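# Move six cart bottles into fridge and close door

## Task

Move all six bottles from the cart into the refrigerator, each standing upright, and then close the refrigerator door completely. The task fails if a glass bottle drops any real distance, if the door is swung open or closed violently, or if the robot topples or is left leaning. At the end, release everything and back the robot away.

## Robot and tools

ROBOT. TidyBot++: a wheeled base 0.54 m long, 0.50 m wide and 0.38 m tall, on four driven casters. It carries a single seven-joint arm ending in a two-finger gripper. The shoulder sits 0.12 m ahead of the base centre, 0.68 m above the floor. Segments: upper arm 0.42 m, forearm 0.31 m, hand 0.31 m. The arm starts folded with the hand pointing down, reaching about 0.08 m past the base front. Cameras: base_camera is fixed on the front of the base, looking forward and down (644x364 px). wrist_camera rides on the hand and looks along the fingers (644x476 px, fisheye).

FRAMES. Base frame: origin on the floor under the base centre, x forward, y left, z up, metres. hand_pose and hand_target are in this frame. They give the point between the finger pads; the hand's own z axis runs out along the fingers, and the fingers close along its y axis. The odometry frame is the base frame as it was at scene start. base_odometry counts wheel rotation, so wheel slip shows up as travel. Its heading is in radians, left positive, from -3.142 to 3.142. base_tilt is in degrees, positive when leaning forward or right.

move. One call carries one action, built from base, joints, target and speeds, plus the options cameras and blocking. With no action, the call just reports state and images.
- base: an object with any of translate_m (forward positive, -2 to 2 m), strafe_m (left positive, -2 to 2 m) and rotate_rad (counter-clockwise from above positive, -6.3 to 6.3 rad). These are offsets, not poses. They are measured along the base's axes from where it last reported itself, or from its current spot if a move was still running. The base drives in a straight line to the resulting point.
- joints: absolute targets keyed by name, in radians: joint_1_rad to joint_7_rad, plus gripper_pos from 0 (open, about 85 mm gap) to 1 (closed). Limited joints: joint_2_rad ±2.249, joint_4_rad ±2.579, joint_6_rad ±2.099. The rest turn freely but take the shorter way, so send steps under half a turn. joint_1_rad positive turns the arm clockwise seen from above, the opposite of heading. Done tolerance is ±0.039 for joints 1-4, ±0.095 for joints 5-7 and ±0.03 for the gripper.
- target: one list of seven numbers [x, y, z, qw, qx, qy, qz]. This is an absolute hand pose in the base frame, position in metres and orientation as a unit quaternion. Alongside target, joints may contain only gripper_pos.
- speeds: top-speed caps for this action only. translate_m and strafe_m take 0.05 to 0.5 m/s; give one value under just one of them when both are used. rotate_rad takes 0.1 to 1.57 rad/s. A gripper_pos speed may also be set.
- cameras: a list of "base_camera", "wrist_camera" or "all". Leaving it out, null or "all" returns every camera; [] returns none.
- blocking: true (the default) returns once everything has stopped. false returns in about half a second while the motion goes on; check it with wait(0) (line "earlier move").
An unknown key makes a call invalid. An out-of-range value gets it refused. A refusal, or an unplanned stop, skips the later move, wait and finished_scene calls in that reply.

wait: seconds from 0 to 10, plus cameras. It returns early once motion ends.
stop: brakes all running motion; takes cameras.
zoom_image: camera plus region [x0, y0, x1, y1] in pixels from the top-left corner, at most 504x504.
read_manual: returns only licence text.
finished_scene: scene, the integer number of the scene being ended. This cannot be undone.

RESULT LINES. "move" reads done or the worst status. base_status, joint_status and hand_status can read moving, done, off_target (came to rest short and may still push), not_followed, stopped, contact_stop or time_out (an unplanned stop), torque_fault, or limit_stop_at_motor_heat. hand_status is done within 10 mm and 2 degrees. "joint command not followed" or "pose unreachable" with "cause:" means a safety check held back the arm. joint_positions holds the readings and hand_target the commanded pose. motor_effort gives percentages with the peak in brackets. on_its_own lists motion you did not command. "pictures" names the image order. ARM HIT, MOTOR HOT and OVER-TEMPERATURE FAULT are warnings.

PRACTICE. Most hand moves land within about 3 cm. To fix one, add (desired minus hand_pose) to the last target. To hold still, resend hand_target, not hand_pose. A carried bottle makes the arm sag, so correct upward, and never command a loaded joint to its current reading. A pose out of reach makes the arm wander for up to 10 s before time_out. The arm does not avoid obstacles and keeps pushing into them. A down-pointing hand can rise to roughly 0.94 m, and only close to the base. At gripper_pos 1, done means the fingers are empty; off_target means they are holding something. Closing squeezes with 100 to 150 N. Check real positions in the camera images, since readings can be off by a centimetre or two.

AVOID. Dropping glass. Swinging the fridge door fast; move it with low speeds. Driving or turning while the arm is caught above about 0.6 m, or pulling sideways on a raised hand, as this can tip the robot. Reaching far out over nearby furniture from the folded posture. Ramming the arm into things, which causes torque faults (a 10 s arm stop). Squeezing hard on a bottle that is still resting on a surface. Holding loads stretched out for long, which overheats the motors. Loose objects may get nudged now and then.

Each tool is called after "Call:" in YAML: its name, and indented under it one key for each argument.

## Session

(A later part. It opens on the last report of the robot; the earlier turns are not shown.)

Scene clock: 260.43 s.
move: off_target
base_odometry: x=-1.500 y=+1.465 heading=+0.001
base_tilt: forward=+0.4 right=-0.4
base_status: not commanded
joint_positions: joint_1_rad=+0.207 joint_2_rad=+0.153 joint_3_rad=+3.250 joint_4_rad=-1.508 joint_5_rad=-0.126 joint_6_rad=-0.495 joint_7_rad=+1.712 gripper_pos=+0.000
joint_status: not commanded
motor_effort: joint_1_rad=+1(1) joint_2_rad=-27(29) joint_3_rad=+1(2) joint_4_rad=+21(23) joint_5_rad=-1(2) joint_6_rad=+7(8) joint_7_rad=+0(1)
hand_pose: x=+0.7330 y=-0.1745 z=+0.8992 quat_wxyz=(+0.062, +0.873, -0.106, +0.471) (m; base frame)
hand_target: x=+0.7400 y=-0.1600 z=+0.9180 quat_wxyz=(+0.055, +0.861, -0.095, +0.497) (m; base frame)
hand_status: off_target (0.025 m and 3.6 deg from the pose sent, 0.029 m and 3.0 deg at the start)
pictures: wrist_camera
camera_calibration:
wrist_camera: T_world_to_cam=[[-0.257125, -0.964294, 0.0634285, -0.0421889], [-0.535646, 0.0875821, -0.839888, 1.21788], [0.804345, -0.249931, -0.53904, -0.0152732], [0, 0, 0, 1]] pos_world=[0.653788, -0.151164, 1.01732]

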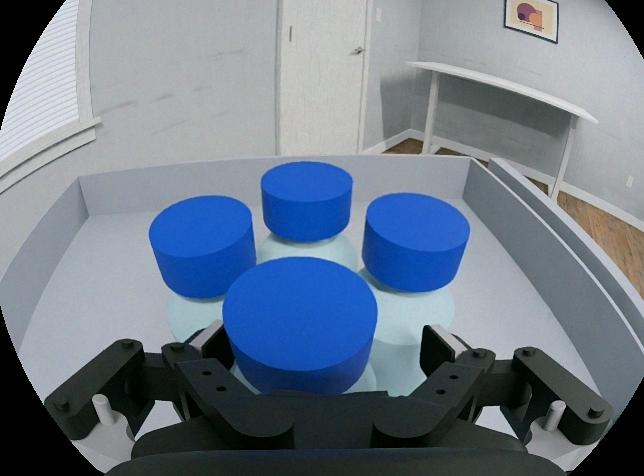

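Call:
move:
  target: [0.740, -0.145, 0.950, 0.0549, 0.8608, -0.0951, 0.497]
  cameras: ["wrist_camera"]

Scene clock: 263.30 s.
move: off_target
base_odometry: x=-1.500 y=+1.465 heading=+0.001
base_tilt: forward=+0.3 right=-0.4
base_status: not commanded
joint_positions: joint_1_rad=+0.155 joint_2_rad=+0.144 joint_3_rad=+3.255 joint_4_rad=-1.439 joint_5_rad=-0.110 joint_6_rad=-0.515 joint_7_rad=+1.676 gripper_pos=+0.000
joint_status: not commanded
motor_effort: joint_1_rad=+0(2) joint_2_rad=-28(29) joint_3_rad=+1(2) joint_4_rad=+22(22) joint_5_rad=-1(2) joint_6_rad=+7(8) joint_7_rad=+0(1)
hand_pose: x=+0.7469 y=-0.1483 z=+0.9390 quat_wxyz=(+0.052, +0.861, -0.094, +0.497) (m; base frame)
hand_target: x=+0.7400 y=-0.1450 z=+0.9500 quat_wxyz=(+0.055, +0.861, -0.095, +0.497) (m; base frame)
hand_status: off_target (0.013 m and 0.3 deg from the pose sent, 0.059 m and 3.6 deg at the start)
pictures: wrist_camera
camera_calibration:
wrist_camera: T_world_to_cam=[[-0.229061, -0.972067, 0.0511617, -0.0265092], [-0.489172, 0.0695115, -0.869413, 1.24678], [0.841571, -0.224176, -0.49143, -0.0671221], [0, 0, 0, 1]] pos_world=[0.660307, -0.127482, 1.05234]

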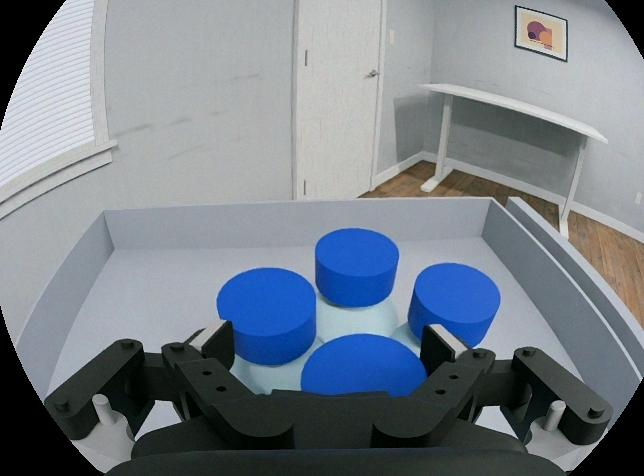

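Call:
move:
  target: [0.734, -0.166, 0.945, 0.0549, 0.8608, -0.0951, 0.497]
  cameras: ["wrist_camera"]

Scene clock: 266.10 s.
move: done
base_odometry: x=-1.500 y=+1.465 heading=+0.001
base_tilt: forward=+0.4 right=-0.4
base_status: not commanded
joint_positions: joint_1_rad=+0.194 joint_2_rad=+0.144 joint_3_rad=+3.254 joint_4_rad=-1.439 joint_5_rad=-0.146 joint_6_rad=-0.515 joint_7_rad=+1.729 gripper_pos=+0.000
joint_status: not commanded
motor_effort: joint_1_rad=+1(1) joint_2_rad=-27(28) joint_3_rad=+1(2) joint_4_rad=+21(22) joint_5_rad=-1(2) joint_6_rad=+7(8) joint_7_rad=+0(1)
hand_pose: x=+0.7423 y=-0.1672 z=+0.9396 quat_wxyz=(+0.060, +0.860, -0.097, +0.497) (m; base frame)
hand_target: x=+0.7340 y=-0.1660 z=+0.9450 quat_wxyz=(+0.055, +0.861, -0.095, +0.497) (m; base frame)
hand_status: done (0.010 m and 0.6 deg from the pose sent, 0.023 m and 0.3 deg at the start)
pictures: wrist_camera
camera_calibration:
wrist_camera: T_world_to_cam=[[-0.241277, -0.968558, 0.0606653, -0.0451744], [-0.488223, 0.0671203, -0.870134, 1.24598], [0.838704, -0.239561, -0.489067, -0.0698949], [0, 0, 0, 1]] pos_world=[0.656038, -0.144129, 1.05273]

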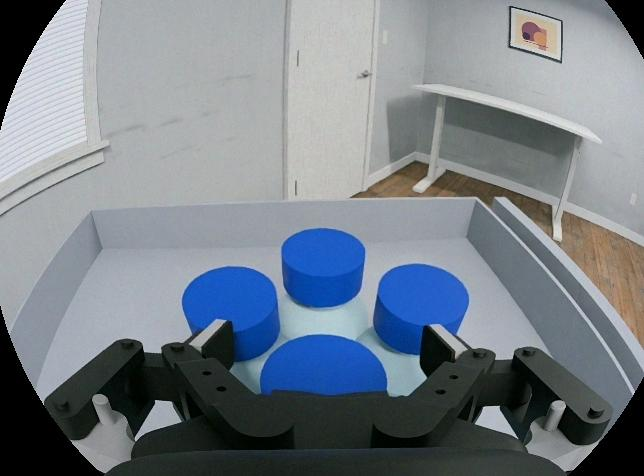

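Call:
move:
  target: [0.727, -0.164, 0.898, 0.0549, 0.8608, -0.0951, 0.497]
  cameras: ["wrist_camera"]

Scene clock: 268.83 s.
move: off_target
base_odometry: x=-1.500 y=+1.465 heading=+0.001
base_tilt: forward=+0.4 right=-0.4
base_status: not commanded
joint_positions: joint_1_rad=+0.212 joint_2_rad=+0.137 joint_3_rad=+3.234 joint_4_rad=-1.596 joint_5_rad=-0.165 joint_6_rad=-0.430 joint_7_rad=+1.762 gripper_pos=+0.000
joint_status: not commanded
motor_effort: joint_1_rad=+0(1) joint_2_rad=-26(28) joint_3_rad=+1(2) joint_4_rad=+20(22) joint_5_rad=-1(2) joint_6_rad=+7(8) joint_7_rad=+0(1)
hand_pose: x=+0.7250 y=-0.1634 z=+0.8756 quat_wxyz=(+0.056, +0.876, -0.097, +0.469) (m; base frame)
hand_target: x=+0.7270 y=-0.1640 z=+0.8980 quat_wxyz=(+0.055, +0.861, -0.095, +0.497) (m; base frame)
hand_status: off_target (0.022 m and 3.6 deg from the pose sent, 0.044 m and 0.6 deg at the start)
pictures: wrist_camera
camera_calibration:
wrist_camera: T_world_to_cam=[[-0.234286, -0.970119, 0.0630719, -0.0492715], [-0.542682, 0.0766788, -0.836431, 1.19314], [0.806602, -0.230192, -0.544431, -0.0124985], [0, 0, 0, 1]] pos_world=[0.646035, -0.142165, 0.994286]

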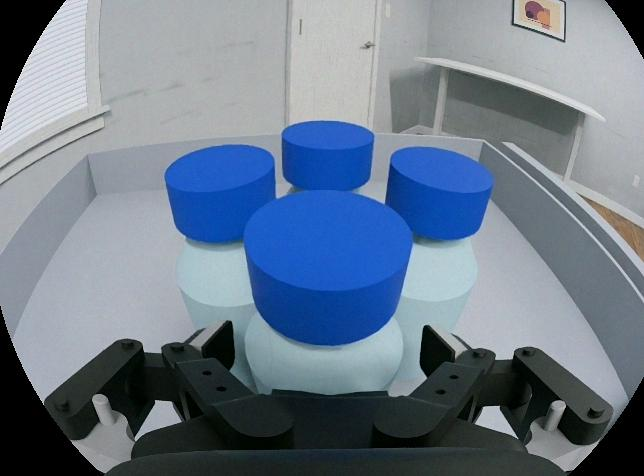

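Call:
move:
  target: [0.742, -0.166, 0.903, 0.0549, 0.8608, -0.0951, 0.497]
  cameras: []

Call:
move:
  joints: {"gripper_pos": 0.6}
  cameras: ["wrist_camera"]

Scene clock: 272.90 s.
move: off_target
base_odometry: x=-1.500 y=+1.465 heading=+0.001
base_tilt: forward=+0.4 right=-0.4
base_status: not commanded
joint_positions: joint_1_rad=+0.217 joint_2_rad=+0.148 joint_3_rad=+3.223 joint_4_rad=-1.558 joint_5_rad=-0.165 joint_6_rad=-0.429 joint_7_rad=+1.762 gripper_pos=+0.000
joint_status: not commanded
motor_effort: joint_1_rad=-1(1) joint_2_rad=-27(28) joint_3_rad=+1(1) joint_4_rad=+20(21) joint_5_rad=-1(2) joint_6_rad=+7(8) joint_7_rad=+0(1)
hand_pose: x=+0.7361 y=-0.1631 z=+0.8907 quat_wxyz=(+0.057, +0.870, -0.093, +0.481) (m; base frame)
hand_target: x=+0.7420 y=-0.1660 z=+0.9030 quat_wxyz=(+0.055, +0.861, -0.095, +0.497) (m; base frame)
hand_status: off_target (0.014 m and 2.1 deg from the pose sent, 0.032 m and 3.6 deg at the start)
pictures: none
No camera images: "cameras" was empty.

Scene clock: 273.77 s.
move: off_target
base_odometry: x=-1.500 y=+1.465 heading=+0.001
base_tilt: forward=+0.4 right=-0.4
base_status: not commanded
joint_positions: joint_1_rad=+0.218 joint_2_rad=+0.145 joint_3_rad=+3.222 joint_4_rad=-1.547 joint_5_rad=-0.165 joint_6_rad=-0.421 joint_7_rad=+1.762 gripper_pos=+0.431
joint_status: gripper_pos off_target (ended at +0.431, target +0.600)
motor_effort: joint_1_rad=+0(1) joint_2_rad=-26(31) joint_3_rad=+1(2) joint_4_rad=+21(24) joint_5_rad=-1(2) joint_6_rad=+7(10) joint_7_rad=+0(1)
hand_pose: x=+0.7387 y=-0.1643 z=+0.9008 quat_wxyz=(+0.059, +0.864, -0.092, +0.491) (m; base frame)
hand_target: x=+0.7420 y=-0.1660 z=+0.9030 quat_wxyz=(+0.055, +0.861, -0.095, +0.497) (m; base frame)
hand_status: not commanded
pictures: wrist_camera
camera_calibration:
wrist_camera: T_world_to_cam=[[-0.232653, -0.970344, 0.0656181, -0.0519927], [-0.502463, 0.0621563, -0.862361, 1.21298], [0.832708, -0.233601, -0.502023, -0.0680471], [0, 0, 0, 1]] pos_world=[0.654047, -0.141741, 1.01528]

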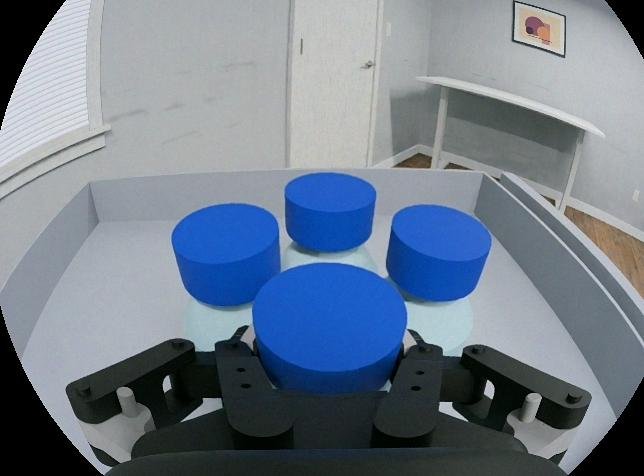

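Call:
move:
  joints: {"gripper_pos": 0.0}
  cameras: []

Call:
move:
  target: [0.740, -0.166, 0.887, 0.0549, 0.8608, -0.0951, 0.497]
  cameras: ["wrist_camera"]

Scene clock: 276.63 s.
move: done
base_odometry: x=-1.500 y=+1.465 heading=+0.001
base_tilt: forward=+0.4 right=-0.4
base_status: not commanded
joint_positions: joint_1_rad=+0.218 joint_2_rad=+0.150 joint_3_rad=+3.222 joint_4_rad=-1.547 joint_5_rad=-0.165 joint_6_rad=-0.421 joint_7_rad=+1.762 gripper_pos=+0.000
joint_status: all done
motor_effort: joint_1_rad=+0(1) joint_2_rad=-27(29) joint_3_rad=+1(1) joint_4_rad=+21(23) joint_5_rad=-1(2) joint_6_rad=+7(8) joint_7_rad=+0(1)
hand_pose: x=+0.7396 y=-0.1645 z=+0.8980 quat_wxyz=(+0.059, +0.865, -0.093, +0.489) (m; base frame)
hand_target: x=+0.7420 y=-0.1660 z=+0.9030 quat_wxyz=(+0.055, +0.861, -0.095, +0.497) (m; base frame)
hand_status: not commanded
pictures: none
No camera images: "cameras" was empty.

Scene clock: 277.37 s.
move: done
base_odometry: x=-1.500 y=+1.465 heading=+0.001
base_tilt: forward=+0.3 right=-0.4
base_status: not commanded
joint_positions: joint_1_rad=+0.239 joint_2_rad=+0.152 joint_3_rad=+3.199 joint_4_rad=-1.590 joint_5_rad=-0.168 joint_6_rad=-0.390 joint_7_rad=+1.766 gripper_pos=+0.000
joint_status: not commanded
motor_effort: joint_1_rad=+0(1) joint_2_rad=-27(28) joint_3_rad=+1(1) joint_4_rad=+21(23) joint_5_rad=-1(2) joint_6_rad=+7(8) joint_7_rad=+0(1)
hand_pose: x=+0.7358 y=-0.1638 z=+0.8801 quat_wxyz=(+0.057, +0.869, -0.094, +0.483) (m; base frame)
hand_target: x=+0.7400 y=-0.1660 z=+0.8870 quat_wxyz=(+0.055, +0.861, -0.095, +0.497) (m; base frame)
hand_status: done (0.008 m and 1.9 deg from the pose sent, 0.011 m and 1.2 deg at the start)
pictures: wrist_camera
camera_calibration:
wrist_camera: T_world_to_cam=[[-0.232318, -0.970565, 0.0635054, -0.0493073], [-0.517604, 0.0680888, -0.852907, 1.19746], [0.823477, -0.231016, -0.518187, -0.0544842], [0, 0, 0, 1]] pos_world=[0.653223, -0.141976, 0.996221]

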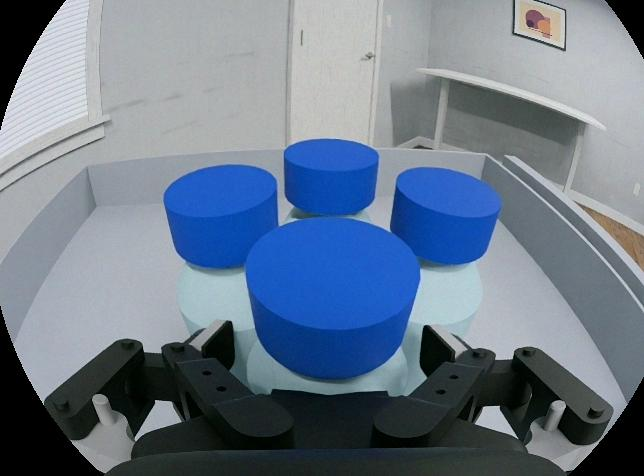

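Call:
move:
  joints: {"gripper_pos": 0.6}
  cameras: []

Call:
move:
  target: [0.72, -0.16, 1.07, 0.0549, 0.8608, -0.0951, 0.497]
  cameras: ["wrist_camera"]

Scene clock: 282.10 s.
move: off_target
base_odometry: x=-1.500 y=+1.465 heading=+0.001
base_tilt: forward=+0.4 right=-0.4
base_status: not commanded
joint_positions: joint_1_rad=+0.239 joint_2_rad=+0.151 joint_3_rad=+3.199 joint_4_rad=-1.591 joint_5_rad=-0.168 joint_6_rad=-0.389 joint_7_rad=+1.766 gripper_pos=+0.258
joint_status: gripper_pos off_target (ended at +0.258, target +0.600)
motor_effort: joint_1_rad=+0(1) joint_2_rad=-26(28) joint_3_rad=+1(1) joint_4_rad=+19(22) joint_5_rad=-1(2) joint_6_rad=+7(9) joint_7_rad=+0(1)
hand_pose: x=+0.7357 y=-0.1639 z=+0.8808 quat_wxyz=(+0.058, +0.868, -0.094, +0.483) (m; base frame)
hand_target: x=+0.7400 y=-0.1660 z=+0.8870 quat_wxyz=(+0.055, +0.861, -0.095, +0.497) (m; base frame)
hand_status: not commanded
pictures: none
No camera images: "cameras" was empty.

Scene clock: 284.23 s.
move: off_target
base_odometry: x=-1.500 y=+1.465 heading=+0.001
base_tilt: forward=+0.4 right=-0.4
base_status: not commanded
joint_positions: joint_1_rad=+0.214 joint_2_rad=+0.189 joint_3_rad=+3.258 joint_4_rad=-1.040 joint_5_rad=-0.168 joint_6_rad=-0.918 joint_7_rad=+1.728 gripper_pos=+0.258
joint_status: not commanded
motor_effort: joint_1_rad=+0(2) joint_2_rad=-33(37) joint_3_rad=+1(2) joint_4_rad=+24(28) joint_5_rad=-2(2) joint_6_rad=+11(12) joint_7_rad=+0(1)
hand_pose: x=+0.7373 y=-0.1578 z=+1.0338 quat_wxyz=(+0.044, +0.872, -0.083, +0.480) (m; base frame)
hand_target: x=+0.7200 y=-0.1600 z=+1.0700 quat_wxyz=(+0.055, +0.861, -0.095, +0.497) (m; base frame)
hand_status: off_target (0.040 m and 3.0 deg from the pose sent, 0.190 m and 1.8 deg at the start)
pictures: wrist_camera
camera_calibration:
wrist_camera: T_world_to_cam=[[-0.199838, -0.978484, 0.0513163, -0.065471], [-0.526105, 0.06297, -0.848085, 1.32931], [0.826606, -0.196477, -0.52737, 0.0379742], [0, 0, 0, 1]] pos_world=[0.654881, -0.140308, 1.15075]

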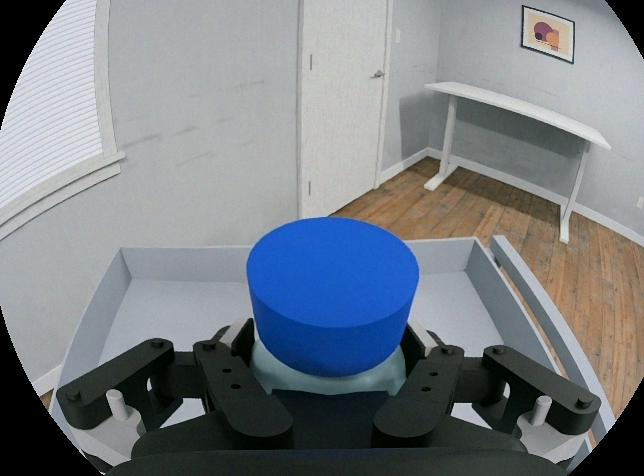

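Call:
move:
  base: {"translate_m": 0.067, "strafe_m": -1.33, "rotate_rad": -2.433}
  target: [0.52, 0.0, 1.06, 0, 0.866, 0, 0.5]
  cameras: ["wrist_camera"]

Call:
move:
  base: {"translate_m": 0.2}
  target: [0.82, 0.01, 1.07, 0, 0.866, 0, 0.5]
  cameras: ["wrist_camera"]

Scene clock: 290.93 s.
move: off_target
base_odometry: x=-1.432 y=+0.135 heading=-2.432
base_tilt: forward=+0.3 right=-0.4
base_status: done
joint_positions: joint_1_rad=+0.008 joint_2_rad=-0.338 joint_3_rad=+3.155 joint_4_rad=-1.485 joint_5_rad=-0.043 joint_6_rad=-0.961 joint_7_rad=+1.620 gripper_pos=+0.258
joint_status: not commanded
motor_effort: joint_1_rad=+1(5) joint_2_rad=-12(34) joint_3_rad=+1(5) joint_4_rad=+23(25) joint_5_rad=+0(2) joint_6_rad=+11(11) joint_7_rad=+1(1)
hand_pose: x=+0.5339 y=+0.0022 z=+1.0490 quat_wxyz=(-0.006, +0.869, +0.009, +0.494) (m; base frame)
hand_target: x=+0.5200 y=+0.0000 z=+1.0600 quat_wxyz=(+0.000, +0.866, +0.000, +0.500) (m; base frame)
hand_status: off_target (0.018 m and 1.5 deg from the pose sent, 0.270 m and 11.0 deg at the start)
pictures: wrist_camera
camera_calibration:
wrist_camera: T_world_to_cam=[[0.00655413, -0.998587, 0.0527323, -0.0619645], [-0.502864, -0.0488719, -0.862983, 1.22856], [0.864341, -0.0208611, -0.502474, 0.198926], [0, 0, 0, 1]] pos_world=[0.446265, 0.00231494, 1.16345]

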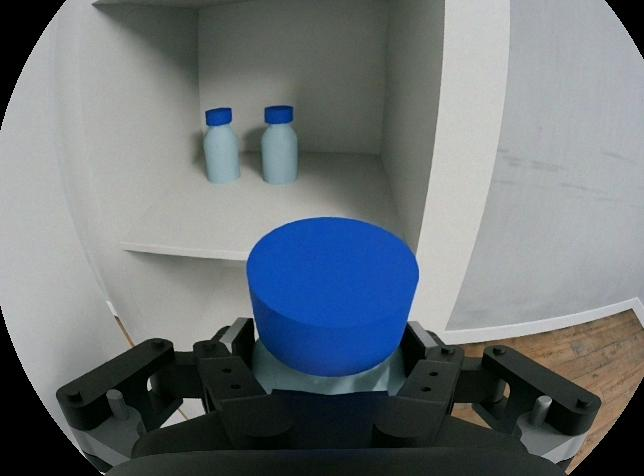

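Scene clock: 293.00 s.
move: off_target
base_odometry: x=-1.584 y=+0.004 heading=-2.432
base_tilt: forward=+0.4 right=-0.4
base_status: done
joint_positions: joint_1_rad=-0.020 joint_2_rad=+0.415 joint_3_rad=+3.171 joint_4_rad=-0.723 joint_5_rad=-0.043 joint_6_rad=-1.005 joint_7_rad=+1.611 gripper_pos=+0.258
joint_status: not commanded
motor_effort: joint_1_rad=+1(1) joint_2_rad=-41(42) joint_3_rad=+1(2) joint_4_rad=+23(25) joint_5_rad=-1(2) joint_6_rad=+10(12) joint_7_rad=+0(1)
hand_pose: x=+0.8359 y=+0.0120 z=+1.0301 quat_wxyz=(-0.005, +0.878, +0.016, +0.479) (m; base frame)
hand_target: x=+0.8200 y=+0.0100 z=+1.0700 quat_wxyz=(+0.000, +0.866, +0.000, +0.500) (m; base frame)
hand_status: off_target (0.043 m and 3.4 deg from the pose sent, 0.287 m and 1.5 deg at the start)
pictures: wrist_camera
camera_calibration:
wrist_camera: T_world_to_cam=[[0.0193327, -0.997938, 0.0611997, -0.0725404], [-0.532273, -0.0620888, -0.844293, 1.37016], [0.846352, -0.0162525, -0.532376, -0.0255813], [0, 0, 0, 1]] pos_world=[0.752355, 0.0122652, 1.14764]

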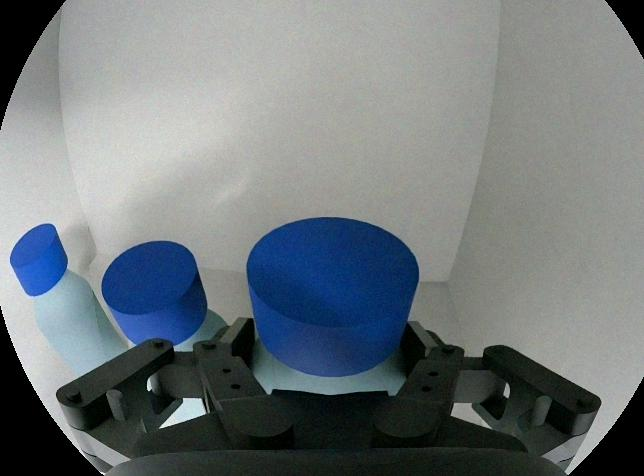

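Call:
move:
  target: [0.82, -0.002, 1.03, 0, 0.866, 0, 0.5]
  cameras: []

Call:
move:
  target: [0.82, -0.002, 1.005, 0, 0.866, 0, 0.5]
  cameras: ["wrist_camera"]

Scene clock: 296.57 s.
move: off_target
base_odometry: x=-1.584 y=+0.004 heading=-2.432
base_tilt: forward=+0.4 right=-0.4
base_status: not commanded
joint_positions: joint_1_rad=-0.020 joint_2_rad=+0.361 joint_3_rad=+3.171 joint_4_rad=-0.896 joint_5_rad=-0.043 joint_6_rad=-0.907 joint_7_rad=+1.611 gripper_pos=+0.258
joint_status: not commanded
motor_effort: joint_1_rad=+1(2) joint_2_rad=-36(41) joint_3_rad=+2(2) joint_4_rad=+21(24) joint_5_rad=+1(1) joint_6_rad=+7(10) joint_7_rad=+0(1)
hand_pose: x=+0.8251 y=+0.0099 z=+0.9988 quat_wxyz=(-0.005, +0.883, +0.013, +0.470) (m; base frame)
hand_target: x=+0.8200 y=-0.0020 z=+1.0300 quat_wxyz=(+0.000, +0.866, +0.000, +0.500) (m; base frame)
hand_status: off_target (0.034 m and 4.2 deg from the pose sent, 0.021 m and 3.4 deg at the start)
pictures: none
No camera images: "cameras" was empty.

Scene clock: 297.53 s.
move: off_target
base_odometry: x=-1.584 y=+0.004 heading=-2.432
base_tilt: forward=+0.4 right=-0.4
base_status: not commanded
joint_positions: joint_1_rad=-0.020 joint_2_rad=+0.322 joint_3_rad=+3.170 joint_4_rad=-0.993 joint_5_rad=-0.043 joint_6_rad=-0.805 joint_7_rad=+1.611 gripper_pos=+0.258
joint_status: not commanded
motor_effort: joint_1_rad=+4(4) joint_2_rad=-32(36) joint_3_rad=+3(4) joint_4_rad=+19(20) joint_5_rad=+1(2) joint_6_rad=+6(7) joint_7_rad=+0(1)
hand_pose: x=+0.8223 y=+0.0089 z=+0.9980 quat_wxyz=(-0.005, +0.872, +0.011, +0.489) (m; base frame)
hand_target: x=+0.8200 y=-0.0020 z=+1.0050 quat_wxyz=(+0.000, +0.866, +0.000, +0.500) (m; base frame)
hand_status: off_target (0.013 m and 2.0 deg from the pose sent, 0.014 m and 4.2 deg at the start)
pictures: wrist_camera
camera_calibration:
wrist_camera: T_world_to_cam=[[0.00959965, -0.998397, 0.0557873, -0.0600208], [-0.512942, -0.0528072, -0.856797, 1.33213], [0.858369, -0.0203907, -0.512627, -0.0607823], [0, 0, 0, 1]] pos_world=[0.736054, 0.00918186, 1.11355]

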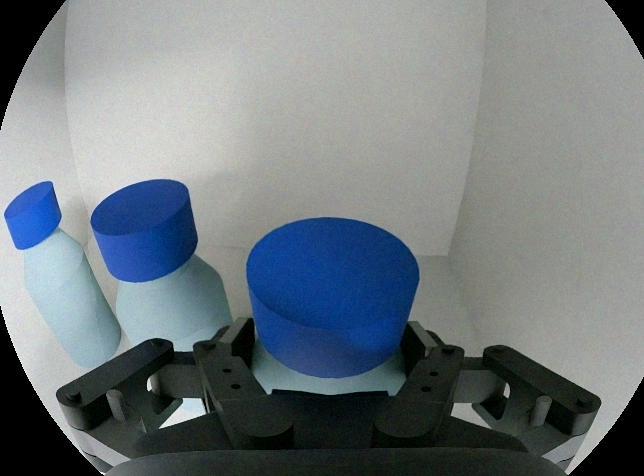

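Call:
move:
  joints: {"gripper_pos": 0.1}
  cameras: []

Call:
move:
  base: {"translate_m": -0.1}
  speeds: {"translate_m": 0.2}
  cameras: ["wrist_camera"]

Call:
move:
  base: {"translate_m": -0.07}
  target: [0.52, 0.05, 1.05, 0, 0.866, 0, 0.5]
  cameras: ["wrist_camera"]

Scene clock: 300.40 s.
move: done
base_odometry: x=-1.584 y=+0.004 heading=-2.432
base_tilt: forward=+0.4 right=-0.4
base_status: not commanded
joint_positions: joint_1_rad=-0.018 joint_2_rad=+0.322 joint_3_rad=+3.170 joint_4_rad=-1.006 joint_5_rad=-0.043 joint_6_rad=-0.804 joint_7_rad=+1.611 gripper_pos=+0.100
joint_status: all done
motor_effort: joint_1_rad=+0(4) joint_2_rad=-33(34) joint_3_rad=+1(3) joint_4_rad=+20(21) joint_5_rad=-1(1) joint_6_rad=+7(8) joint_7_rad=-1(1)
hand_pose: x=+0.8212 y=+0.0073 z=+0.9905 quat_wxyz=(-0.005, +0.875, +0.010, +0.483) (m; base frame)
hand_target: x=+0.8200 y=-0.0020 z=+1.0050 quat_wxyz=(+0.000, +0.866, +0.000, +0.500) (m; base frame)
hand_status: not commanded
pictures: none
No camera images: "cameras" was empty.

Scene clock: 301.53 s.
move: done
base_odometry: x=-1.508 y=+0.070 heading=-2.432
base_tilt: forward=+0.4 right=-0.4
base_status: done
joint_positions: joint_1_rad=-0.018 joint_2_rad=+0.311 joint_3_rad=+3.170 joint_4_rad=-1.008 joint_5_rad=-0.043 joint_6_rad=-0.804 joint_7_rad=+1.611 gripper_pos=+0.100
joint_status: not commanded
motor_effort: joint_1_rad=+0(2) joint_2_rad=-33(38) joint_3_rad=+1(2) joint_4_rad=+20(22) joint_5_rad=-1(1) joint_6_rad=+7(8) joint_7_rad=+1(1)
hand_pose: x=+0.8175 y=+0.0072 z=+0.9977 quat_wxyz=(-0.005, +0.873, +0.010, +0.488) (m; base frame)
hand_target: x=+0.8200 y=-0.0020 z=+1.0050 quat_wxyz=(+0.000, +0.866, +0.000, +0.500) (m; base frame)
hand_status: not commanded
pictures: wrist_camera
camera_calibration:
wrist_camera: T_world_to_cam=[[0.0073872, -0.998435, 0.0554293, -0.0594901], [-0.51557, -0.0512981, -0.85531, 1.32999], [0.856816, -0.0222593, -0.515142, -0.0530625], [0, 0, 0, 1]] pos_world=[0.731608, 0.00764788, 1.11352]

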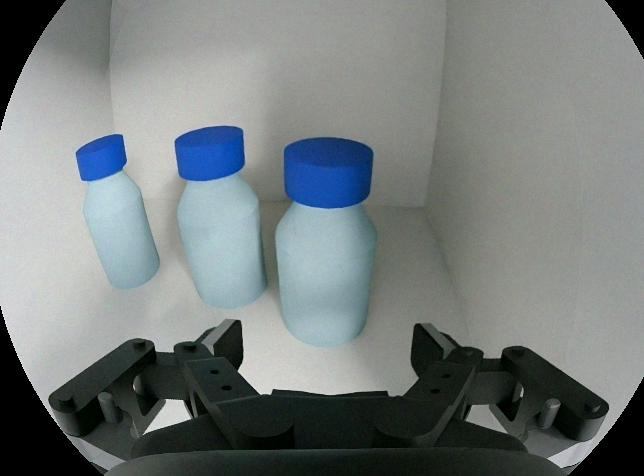

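Scene clock: 303.47 s.
move: off_target
base_odometry: x=-1.455 y=+0.115 heading=-2.431
base_tilt: forward=+0.3 right=-0.4
base_status: done
joint_positions: joint_1_rad=+0.041 joint_2_rad=-0.355 joint_3_rad=+2.973 joint_4_rad=-1.484 joint_5_rad=+0.021 joint_6_rad=-0.914 joint_7_rad=+1.467 gripper_pos=+0.100
joint_status: not commanded
motor_effort: joint_1_rad=+0(1) joint_2_rad=-7(38) joint_3_rad=+2(3) joint_4_rad=+19(23) joint_5_rad=+0(1) joint_6_rad=+8(8) joint_7_rad=+0(1)
hand_pose: x=+0.5290 y=+0.0670 z=+1.0663 quat_wxyz=(-0.022, +0.853, +0.022, +0.521) (m; base frame)
hand_target: x=+0.5200 y=+0.0500 z=+1.0500 quat_wxyz=(+0.000, +0.866, +0.000, +0.500) (m; base frame)
hand_status: off_target (0.025 m and 4.5 deg from the pose sent, 0.305 m and 2.0 deg at the start)
pictures: wrist_camera
camera_calibration:
wrist_camera: T_world_to_cam=[[0.0411611, -0.99843, 0.037996, -0.000786108], [-0.447157, -0.0524151, -0.892918, 1.2469], [0.893508, 0.0197633, -0.448613, 0.137598], [0, 0, 0, 1]] pos_world=[0.434647, 0.061852, 1.17514]

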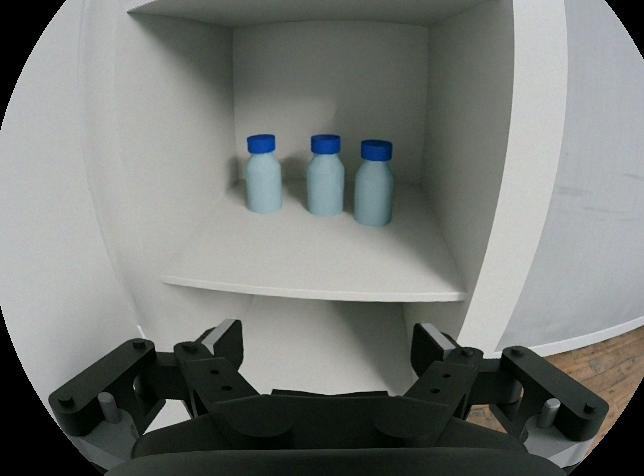

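Call:
move:
  base: {"translate_m": -0.465, "strafe_m": -0.609, "rotate_rad": 2.431}
  speeds: {"rotate_rad": 1.0}
  joints: {"gripper_pos": 0.0}
  cameras: []

Call:
move:
  target: [0.75, 0.335, 1.0, -0.1237, 0.8391, 0.2143, 0.4845]
  cameras: ["wrist_camera"]

Scene clock: 311.30 s.
move: done
base_odometry: x=-1.499 y=+0.880 heading=-0.001
base_tilt: forward=+0.4 right=-0.4
base_status: done
joint_positions: joint_1_rad=+0.046 joint_2_rad=-0.359 joint_3_rad=+2.963 joint_4_rad=-1.487 joint_5_rad=+0.026 joint_6_rad=-0.916 joint_7_rad=+1.465 gripper_pos=+0.000
joint_status: all done
motor_effort: joint_1_rad=+0(2) joint_2_rad=-7(10) joint_3_rad=+2(4) joint_4_rad=+20(21) joint_5_rad=+0(1) joint_6_rad=+8(8) joint_7_rad=+0(1)
hand_pose: x=+0.5271 y=+0.0687 z=+1.0655 quat_wxyz=(-0.019, +0.853, +0.024, +0.520) (m; base frame)
hand_target: x=+0.5200 y=+0.0500 z=+1.0500 quat_wxyz=(+0.000, +0.866, +0.000, +0.500) (m; base frame)
hand_status: not commanded
pictures: none
No camera images: "cameras" was empty.

Scene clock: 313.47 s.
move: off_target
base_odometry: x=-1.499 y=+0.880 heading=-0.001
base_tilt: forward=+0.4 right=-0.4
base_status: not commanded
joint_positions: joint_1_rad=-0.393 joint_2_rad=+0.353 joint_3_rad=+3.010 joint_4_rad=-1.001 joint_5_rad=+0.026 joint_6_rad=-0.816 joint_7_rad=+1.509 gripper_pos=+0.000
joint_status: not commanded
motor_effort: joint_1_rad=+0(2) joint_2_rad=-34(36) joint_3_rad=+0(3) joint_4_rad=+20(22) joint_5_rad=-1(2) joint_6_rad=+7(8) joint_7_rad=+0(1)
hand_pose: x=+0.7425 y=+0.3343 z=+0.9707 quat_wxyz=(-0.141, +0.862, +0.193, +0.446) (m; base frame)
hand_target: x=+0.7500 y=+0.3350 z=+1.0000 quat_wxyz=(-0.124, +0.839, +0.214, +0.485) (m; base frame)
hand_status: off_target (0.030 m and 6.0 deg from the pose sent, 0.353 m and 25.3 deg at the start)
pictures: wrist_camera
camera_calibration:
wrist_camera: T_world_to_cam=[[0.447875, -0.893958, -0.0157302, -0.0237973], [-0.50323, -0.2375, -0.830875, 1.31438], [0.739031, 0.380044, -0.556237, -0.00259739], [0, 0, 0, 1]] pos_world=[0.674013, 0.291878, 1.09027]

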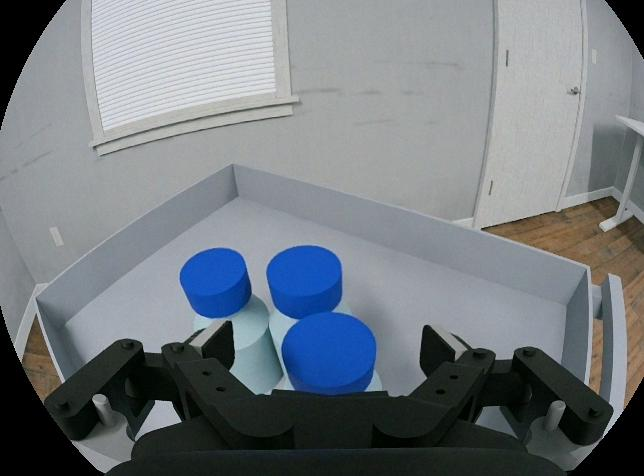

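Call:
move:
  target: [0.780, 0.350, 0.930, -0.1237, 0.8391, 0.2143, 0.4845]
  cameras: ["wrist_camera"]

Scene clock: 317.80 s.
move: off_target
base_odometry: x=-1.499 y=+0.880 heading=-0.001
base_tilt: forward=+0.4 right=-0.4
base_status: not commanded
joint_positions: joint_1_rad=-0.395 joint_2_rad=+0.417 joint_3_rad=+3.021 joint_4_rad=-1.109 joint_5_rad=+0.026 joint_6_rad=-0.621 joint_7_rad=+1.509 gripper_pos=+0.000
joint_status: not commanded
motor_effort: joint_1_rad=+0(1) joint_2_rad=-37(40) joint_3_rad=+0(1) joint_4_rad=+21(23) joint_5_rad=-1(1) joint_6_rad=+7(8) joint_7_rad=+1(1)
hand_pose: x=+0.7770 y=+0.3466 z=+0.9130 quat_wxyz=(-0.143, +0.858, +0.187, +0.456) (m; base frame)
hand_target: x=+0.7800 y=+0.3500 z=+0.9300 quat_wxyz=(-0.124, +0.839, +0.214, +0.484) (m; base frame)
hand_status: off_target (0.018 m and 5.4 deg from the pose sent, 0.058 m and 6.0 deg at the start)
pictures: wrist_camera
camera_calibration:
wrist_camera: T_world_to_cam=[[0.440587, -0.897508, -0.0190286, -0.0192005], [-0.489513, -0.222425, -0.843151, 1.28195], [0.752503, 0.380796, -0.537339, -0.0928584], [0, 0, 0, 1]] pos_world=[0.705868, 0.303267, 1.03062]

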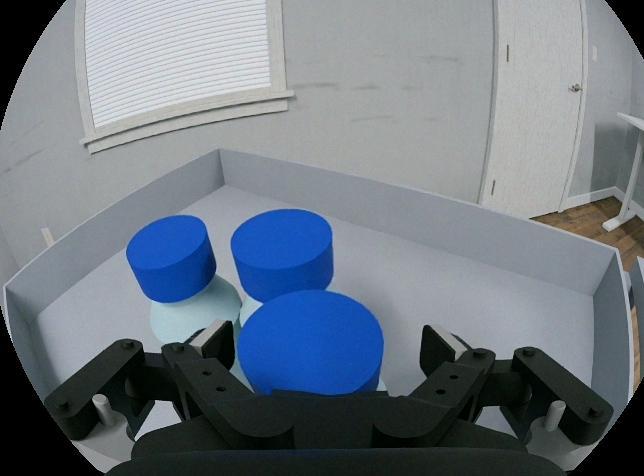

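Call:
move:
  target: [0.774, 0.358, 0.902, -0.1237, 0.8391, 0.2143, 0.4845]
  cameras: ["wrist_camera"]

Scene clock: 320.33 s.
move: off_target
base_odometry: x=-1.499 y=+0.880 heading=-0.001
base_tilt: forward=+0.4 right=-0.5
base_status: not commanded
joint_positions: joint_1_rad=-0.425 joint_2_rad=+0.416 joint_3_rad=+3.039 joint_4_rad=-1.204 joint_5_rad=+0.033 joint_6_rad=-0.531 joint_7_rad=+1.509 gripper_pos=+0.000
joint_status: not commanded
motor_effort: joint_1_rad=+1(1) joint_2_rad=-37(38) joint_3_rad=+0(1) joint_4_rad=+21(23) joint_5_rad=-1(1) joint_6_rad=+8(8) joint_7_rad=+1(1)
hand_pose: x=+0.7704 y=+0.3577 z=+0.8819 quat_wxyz=(-0.140, +0.857, +0.198, +0.455) (m; base frame)
hand_target: x=+0.7740 y=+0.3580 z=+0.9020 quat_wxyz=(-0.124, +0.839, +0.214, +0.484) (m; base frame)
hand_status: off_target (0.020 m and 4.8 deg from the pose sent, 0.016 m and 5.4 deg at the start)
pictures: wrist_camera
camera_calibration:
wrist_camera: T_world_to_cam=[[0.455604, -0.890166, -0.00537418, -0.0331855], [-0.483382, -0.242326, -0.841201, 1.25568], [0.747507, 0.385853, -0.540695, -0.10377], [0, 0, 0, 1]] pos_world=[0.699664, 0.314784, 0.999998]

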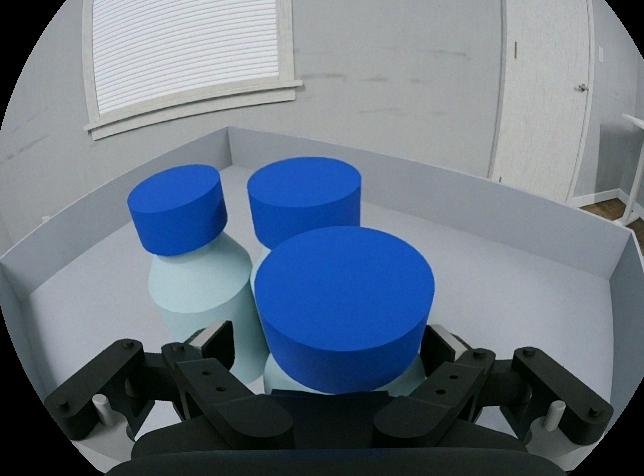

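Call:
move:
  joints: {"gripper_pos": 0.6}
  cameras: ["wrist_camera"]

Call:
move:
  target: [0.75, 0.345, 1.08, -0.112, 0.8391, 0.226, 0.4845]
  cameras: ["wrist_camera"]

Scene clock: 322.77 s.
move: off_target
base_odometry: x=-1.499 y=+0.880 heading=-0.001
base_tilt: forward=+0.4 right=-0.4
base_status: not commanded
joint_positions: joint_1_rad=-0.425 joint_2_rad=+0.415 joint_3_rad=+3.050 joint_4_rad=-1.205 joint_5_rad=+0.037 joint_6_rad=-0.529 joint_7_rad=+1.509 gripper_pos=+0.274
joint_status: gripper_pos off_target (ended at +0.274, target +0.600)
motor_effort: joint_1_rad=-2(3) joint_2_rad=-35(37) joint_3_rad=-1(3) joint_4_rad=+21(22) joint_5_rad=-1(2) joint_6_rad=+8(9) joint_7_rad=+0(1)
hand_pose: x=+0.7736 y=+0.3516 z=+0.8831 quat_wxyz=(-0.134, +0.857, +0.196, +0.458) (m; base frame)
hand_target: x=+0.7740 y=+0.3580 z=+0.9020 quat_wxyz=(-0.124, +0.839, +0.214, +0.484) (m; base frame)
hand_status: not commanded
pictures: wrist_camera
camera_calibration:
wrist_camera: T_world_to_cam=[[0.447284, -0.894384, 0.00375207, -0.0401986], [-0.479962, -0.243566, -0.8428, 1.256], [0.754701, 0.37517, -0.538213, -0.107248], [0, 0, 0, 1]] pos_world=[0.701753, 0.310202, 1.00099]

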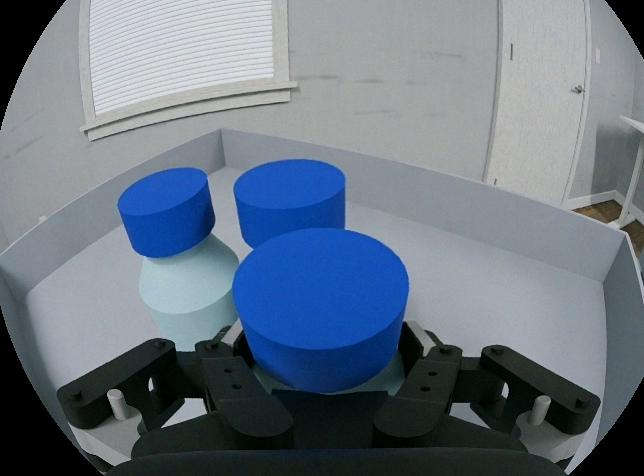

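Scene clock: 325.10 s.
move: off_target
base_odometry: x=-1.499 y=+0.880 heading=-0.001
base_tilt: forward=+0.3 right=-0.4
base_status: not commanded
joint_positions: joint_1_rad=-0.472 joint_2_rad=+0.505 joint_3_rad=+3.092 joint_4_rad=-0.499 joint_5_rad=+0.037 joint_6_rad=-1.118 joint_7_rad=+1.539 gripper_pos=+0.274
joint_status: not commanded
motor_effort: joint_1_rad=+0(2) joint_2_rad=-42(45) joint_3_rad=+0(2) joint_4_rad=+22(27) joint_5_rad=-1(1) joint_6_rad=+9(11) joint_7_rad=+0(1)
hand_pose: x=+0.7655 y=+0.3459 z=+1.0567 quat_wxyz=(-0.124, +0.849, +0.203, +0.472) (m; base frame)
hand_target: x=+0.7500 y=+0.3450 z=+1.0800 quat_wxyz=(-0.112, +0.838, +0.226, +0.484) (m; base frame)
hand_status: off_target (0.028 m and 3.5 deg from the pose sent, 0.198 m and 5.6 deg at the start)
pictures: wrist_camera
camera_calibration:
wrist_camera: T_world_to_cam=[[0.447794, -0.893464, 0.0346799, -0.0757567], [-0.447437, -0.257493, -0.856445, 1.39135], [0.774132, 0.367993, -0.515073, -0.0423472], [0, 0, 0, 1]] pos_world=[0.689246, 0.30616, 1.17243]

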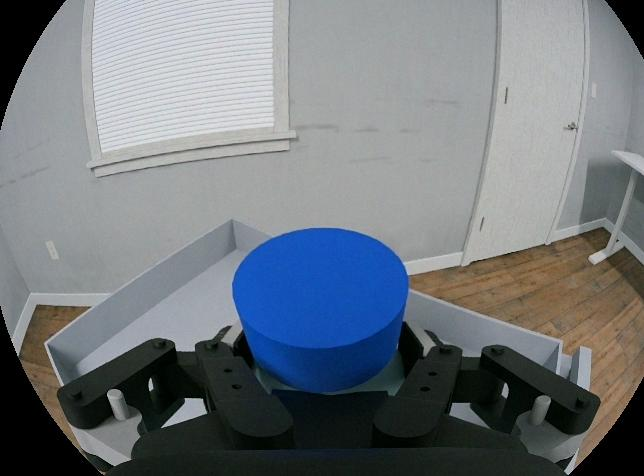

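Call:
move:
  base: {"translate_m": 0.067, "strafe_m": -0.745, "rotate_rad": -2.431}
  target: [0.52, 0.03, 1.06, 0, 0.866, 0, 0.5]
  cameras: ["wrist_camera"]

Call:
move:
  base: {"translate_m": 0.1}
  target: [0.79, 0.255, 1.07, -0.082, 0.854, 0.142, 0.493]
  cameras: ["wrist_camera"]

Scene clock: 331.30 s.
move: off_target
base_odometry: x=-1.433 y=+0.135 heading=-2.432
base_tilt: forward=+0.4 right=-0.4
base_status: done
joint_positions: joint_1_rad=+0.017 joint_2_rad=-0.331 joint_3_rad=+3.048 joint_4_rad=-1.472 joint_5_rad=+0.037 joint_6_rad=-1.043 joint_7_rad=+1.527 gripper_pos=+0.274
joint_status: not commanded
motor_effort: joint_1_rad=+0(9) joint_2_rad=-11(44) joint_3_rad=+2(5) joint_4_rad=+23(24) joint_5_rad=+0(3) joint_6_rad=+9(10) joint_7_rad=+0(1)
hand_pose: x=+0.5209 y=+0.0310 z=+1.0306 quat_wxyz=(+0.006, +0.887, +0.021, +0.461) (m; base frame)
hand_target: x=+0.5200 y=+0.0300 z=+1.0600 quat_wxyz=(+0.000, +0.866, +0.000, +0.500) (m; base frame)
hand_status: off_target (0.029 m and 5.7 deg from the pose sent, 0.400 m and 27.6 deg at the start)
pictures: wrist_camera
camera_calibration:
wrist_camera: T_world_to_cam=[[0.0200531, -0.99627, 0.0839229, -0.0713842], [-0.566493, -0.0804875, -0.820126, 1.19754], [0.823822, -0.0310957, -0.565994, 0.28834], [0, 0, 0, 1]] pos_world=[0.442288, 0.0342351, 1.15132]

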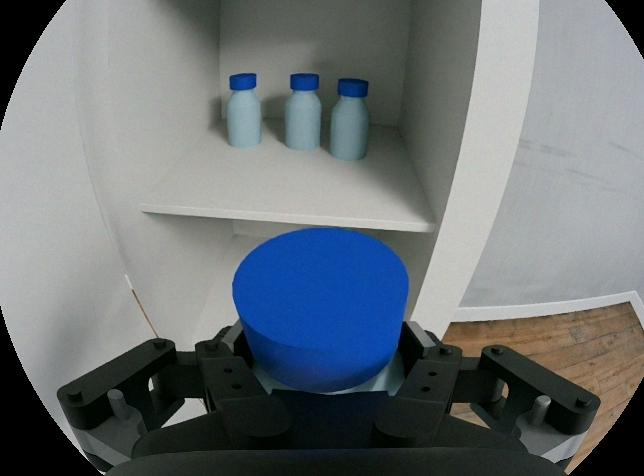

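Scene clock: 333.73 s.
move: off_target
base_odometry: x=-1.509 y=+0.070 heading=-2.432
base_tilt: forward=+0.4 right=-0.5
base_status: done
joint_positions: joint_1_rad=-0.361 joint_2_rad=+0.477 joint_3_rad=+3.119 joint_4_rad=-0.618 joint_5_rad=+0.037 joint_6_rad=-1.043 joint_7_rad=+1.527 gripper_pos=+0.274
joint_status: not commanded
motor_effort: joint_1_rad=+0(1) joint_2_rad=-41(44) joint_3_rad=+0(3) joint_4_rad=+22(24) joint_5_rad=+0(1) joint_6_rad=+10(11) joint_7_rad=+0(1)
hand_pose: x=+0.8056 y=+0.2617 z=+1.0326 quat_wxyz=(-0.087, +0.865, +0.145, +0.473) (m; base frame)
hand_target: x=+0.7900 y=+0.2550 z=+1.0700 quat_wxyz=(-0.082, +0.854, +0.142, +0.493) (m; base frame)
hand_status: off_target (0.041 m and 2.7 deg from the pose sent, 0.352 m and 18.0 deg at the start)
pictures: wrist_camera
camera_calibration:
wrist_camera: T_world_to_cam=[[0.320444, -0.946385, 0.0408689, -0.0580327], [-0.490475, -0.202675, -0.84756, 1.37809], [0.810401, 0.25155, -0.529124, -0.0391274], [0, 0, 0, 1]] pos_world=[0.726225, 0.234226, 1.14968]

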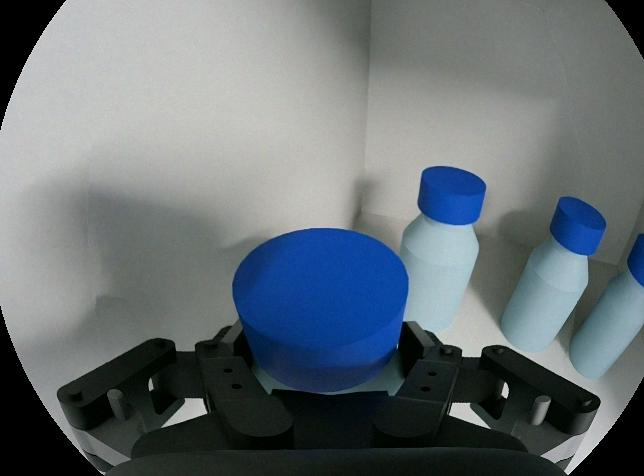

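Call:
move:
  target: [0.785, 0.253, 1.03, -0.082, 0.854, 0.142, 0.493]
  cameras: []

Call:
move:
  target: [0.785, 0.253, 1.005, -0.082, 0.854, 0.142, 0.493]
  cameras: ["wrist_camera"]

Scene clock: 337.27 s.
move: off_target
base_odometry: x=-1.509 y=+0.070 heading=-2.432
base_tilt: forward=+0.4 right=-0.4
base_status: not commanded
joint_positions: joint_1_rad=-0.361 joint_2_rad=+0.396 joint_3_rad=+3.119 joint_4_rad=-0.842 joint_5_rad=+0.038 joint_6_rad=-0.927 joint_7_rad=+1.527 gripper_pos=+0.274
joint_status: not commanded
motor_effort: joint_1_rad=+0(1) joint_2_rad=-37(41) joint_3_rad=+0(1) joint_4_rad=+21(23) joint_5_rad=-1(1) joint_6_rad=+7(10) joint_7_rad=+0(1)
hand_pose: x=+0.7885 y=+0.2571 z=+0.9984 quat_wxyz=(-0.084, +0.870, +0.150, +0.462) (m; base frame)
hand_target: x=+0.7850 y=+0.2530 z=+1.0300 quat_wxyz=(-0.082, +0.854, +0.142, +0.493) (m; base frame)
hand_status: off_target (0.032 m and 4.2 deg from the pose sent, 0.023 m and 2.7 deg at the start)
pictures: none
No camera images: "cameras" was empty.

Scene clock: 338.23 s.
move: done
base_odometry: x=-1.509 y=+0.070 heading=-2.432
base_tilt: forward=+0.3 right=-0.4
base_status: not commanded
joint_positions: joint_1_rad=-0.361 joint_2_rad=+0.355 joint_3_rad=+3.118 joint_4_rad=-0.944 joint_5_rad=+0.043 joint_6_rad=-0.822 joint_7_rad=+1.527 gripper_pos=+0.274
joint_status: not commanded
motor_effort: joint_1_rad=-1(2) joint_2_rad=-33(37) joint_3_rad=-1(1) joint_4_rad=+19(21) joint_5_rad=-1(1) joint_6_rad=+5(7) joint_7_rad=+0(1)
hand_pose: x=+0.7856 y=+0.2566 z=+0.9985 quat_wxyz=(-0.086, +0.859, +0.150, +0.481) (m; base frame)
hand_target: x=+0.7850 y=+0.2530 z=+1.0050 quat_wxyz=(-0.082, +0.854, +0.142, +0.493) (m; base frame)
hand_status: done (0.007 m and 1.8 deg from the pose sent, 0.009 m and 4.2 deg at the start)
pictures: wrist_camera
camera_calibration:
wrist_camera: T_world_to_cam=[[0.327194, -0.943607, 0.0504962, -0.0706463], [-0.471395, -0.209302, -0.856726, 1.33423], [0.818981, 0.256512, -0.513294, -0.0634195], [0, 0, 0, 1]] pos_world=[0.704004, 0.228863, 1.11408]

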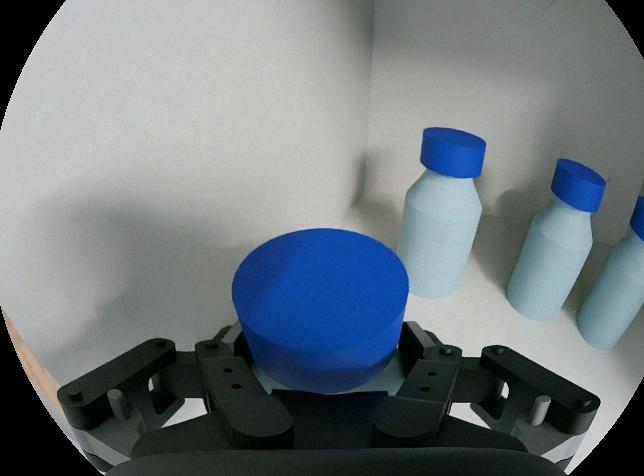

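Call:
move:
  joints: {"gripper_pos": 0.0}
  cameras: []

Call:
move:
  target: [0.69, 0.22, 1.03, -0.082, 0.854, 0.142, 0.493]
  cameras: ["wrist_camera"]

Call:
move:
  base: {"translate_m": -0.1}
  target: [0.52, 0.05, 1.05, 0, 0.866, 0, 0.5]
  cameras: ["wrist_camera"]

Scene clock: 340.90 s.
move: done
base_odometry: x=-1.509 y=+0.070 heading=-2.432
base_tilt: forward=+0.4 right=-0.4
base_status: not commanded
joint_positions: joint_1_rad=-0.361 joint_2_rad=+0.355 joint_3_rad=+3.111 joint_4_rad=-0.958 joint_5_rad=+0.043 joint_6_rad=-0.821 joint_7_rad=+1.527 gripper_pos=+0.000
joint_status: all done
motor_effort: joint_1_rad=+1(2) joint_2_rad=-34(35) joint_3_rad=+0(1) joint_4_rad=+20(21) joint_5_rad=+0(1) joint_6_rad=+7(8) joint_7_rad=+1(1)
hand_pose: x=+0.7831 y=+0.2597 z=+0.9905 quat_wxyz=(-0.088, +0.862, +0.153, +0.475) (m; base frame)
hand_target: x=+0.7850 y=+0.2530 z=+1.0050 quat_wxyz=(-0.082, +0.854, +0.142, +0.493) (m; base frame)
hand_status: not commanded
pictures: none
No camera images: "cameras" was empty.

Scene clock: 342.47 s.
move: off_target
base_odometry: x=-1.509 y=+0.070 heading=-2.432
base_tilt: forward=+0.4 right=-0.4
base_status: not commanded
joint_positions: joint_1_rad=-0.298 joint_2_rad=+0.104 joint_3_rad=+3.020 joint_4_rad=-1.186 joint_5_rad=+0.057 joint_6_rad=-0.821 joint_7_rad=+1.512 gripper_pos=+0.000
joint_status: not commanded
motor_effort: joint_1_rad=+0(1) joint_2_rad=-25(36) joint_3_rad=+1(1) joint_4_rad=+20(22) joint_5_rad=+0(1) joint_6_rad=+7(8) joint_7_rad=-1(1)
hand_pose: x=+0.6832 y=+0.2343 z=+1.0281 quat_wxyz=(-0.095, +0.855, +0.159, +0.484) (m; base frame)
hand_target: x=+0.6900 y=+0.2200 z=+1.0300 quat_wxyz=(-0.082, +0.854, +0.142, +0.493) (m; base frame)
hand_status: off_target (0.016 m and 2.7 deg from the pose sent, 0.109 m and 2.7 deg at the start)
pictures: wrist_camera
camera_calibration:
wrist_camera: T_world_to_cam=[[0.350078, -0.935598, 0.0458497, -0.0724444], [-0.459249, -0.214089, -0.862123, 1.30506], [0.816416, 0.280754, -0.50462, 0.0284807], [0, 0, 0, 1]] pos_world=[0.601455, 0.203623, 1.14281]

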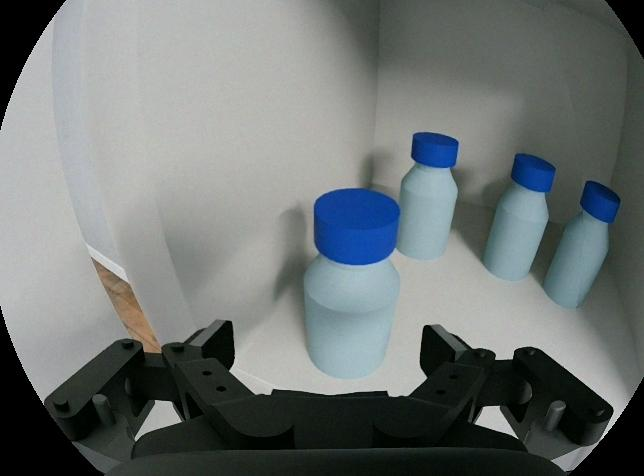

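Scene clock: 344.13 s.
move: off_target
base_odometry: x=-1.433 y=+0.135 heading=-2.432
base_tilt: forward=+0.4 right=-0.4
base_status: done
joint_positions: joint_1_rad=+0.041 joint_2_rad=-0.353 joint_3_rad=+2.974 joint_4_rad=-1.485 joint_5_rad=+0.057 joint_6_rad=-0.915 joint_7_rad=+1.466 gripper_pos=+0.000
joint_status: not commanded
motor_effort: joint_1_rad=+0(1) joint_2_rad=-7(30) joint_3_rad=+2(3) joint_4_rad=+20(23) joint_5_rad=+0(1) joint_6_rad=+8(8) joint_7_rad=+0(1)
hand_pose: x=+0.5307 y=+0.0575 z=+1.0652 quat_wxyz=(-0.004, +0.854, +0.023, +0.520) (m; base frame)
hand_target: x=+0.5200 y=+0.0500 z=+1.0500 quat_wxyz=(+0.000, +0.866, +0.000, +0.500) (m; base frame)
hand_status: off_target (0.020 m and 3.8 deg from the pose sent, 0.247 m and 21.4 deg at the start)
pictures: wrist_camera
camera_calibration:
wrist_camera: T_world_to_cam=[[0.02463, -0.997277, 0.0695172, -0.0351174], [-0.448085, -0.0731748, -0.890991, 1.24582], [0.893652, -0.0092045, -0.448667, 0.137455], [0, 0, 0, 1]] pos_world=[0.436262, 0.0574063, 1.17413]

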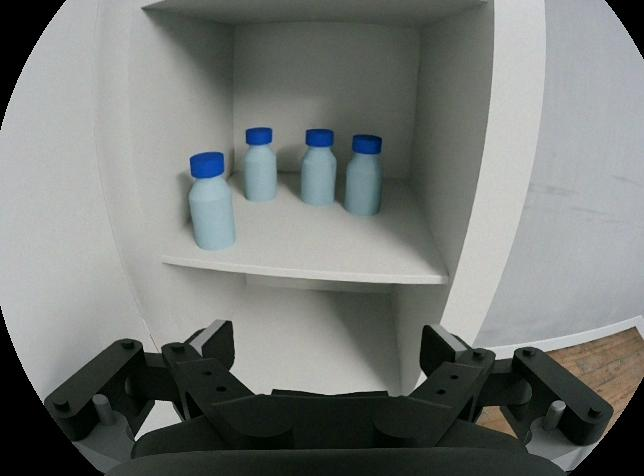

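Call:
move:
  base: {"translate_m": -0.904, "strafe_m": -1.155, "rotate_rad": 2.433}
  speeds: {"rotate_rad": 1.0}
  cameras: []

Call:
move:
  target: [0.765, -0.255, 1.0, 0.0944, 0.8504, -0.1636, 0.491]
  cameras: ["wrist_camera"]

Scene clock: 354.77 s.
move: done
base_odometry: x=-1.499 y=+1.600 heading=+0.001
base_tilt: forward=+0.4 right=-0.4
base_status: done
joint_positions: joint_1_rad=+0.045 joint_2_rad=-0.354 joint_3_rad=+2.965 joint_4_rad=-1.487 joint_5_rad=+0.057 joint_6_rad=-0.916 joint_7_rad=+1.465 gripper_pos=+0.000
joint_status: not commanded
motor_effort: joint_1_rad=+0(1) joint_2_rad=-7(10) joint_3_rad=+2(4) joint_4_rad=+20(21) joint_5_rad=+0(1) joint_6_rad=+7(8) joint_7_rad=+0(1)
hand_pose: x=+0.5300 y=+0.0604 z=+1.0641 quat_wxyz=(-0.004, +0.854, +0.025, +0.520) (m; base frame)
hand_target: x=+0.5200 y=+0.0500 z=+1.0500 quat_wxyz=(+0.000, +0.866, +0.000, +0.500) (m; base frame)
hand_status: not commanded
pictures: none
No camera images: "cameras" was empty.

Scene clock: 356.83 s.
move: off_target
base_odometry: x=-1.499 y=+1.600 heading=+0.001
base_tilt: forward=+0.4 right=-0.4
base_status: not commanded
joint_positions: joint_1_rad=+0.259 joint_2_rad=+0.291 joint_3_rad=+3.283 joint_4_rad=-1.085 joint_5_rad=-0.035 joint_6_rad=-0.794 joint_7_rad=+1.572 gripper_pos=+0.000
joint_status: not commanded
motor_effort: joint_1_rad=+0(2) joint_2_rad=-32(34) joint_3_rad=+2(4) joint_4_rad=+21(22) joint_5_rad=-1(1) joint_6_rad=+7(8) joint_7_rad=+0(1)
hand_pose: x=+0.7611 y=-0.2450 z=+0.9705 quat_wxyz=(+0.093, +0.868, -0.168, +0.458) (m; base frame)
hand_target: x=+0.7650 y=-0.2550 z=+1.0000 quat_wxyz=(+0.094, +0.850, -0.164, +0.491) (m; base frame)
hand_status: off_target (0.031 m and 4.3 deg from the pose sent, 0.399 m and 24.7 deg at the start)
pictures: wrist_camera
camera_calibration:
wrist_camera: T_world_to_cam=[[-0.388352, -0.919396, 0.0623946, 0.00443185], [-0.531698, 0.168258, -0.830052, 1.30621], [0.752648, -0.355528, -0.554184, 0.0111417], [0, 0, 0, 1]] pos_world=[0.687843, -0.211744, 1.09012]

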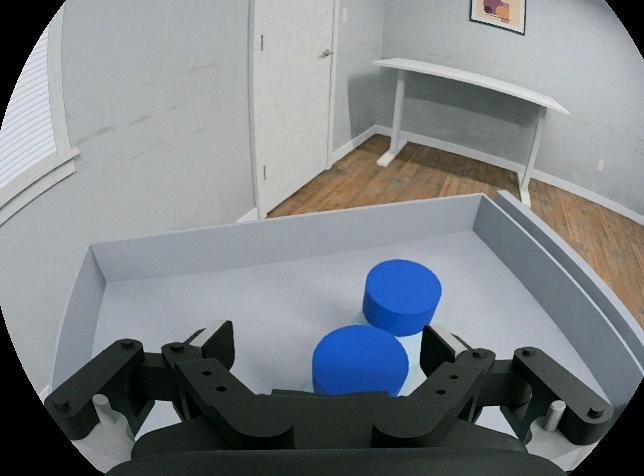

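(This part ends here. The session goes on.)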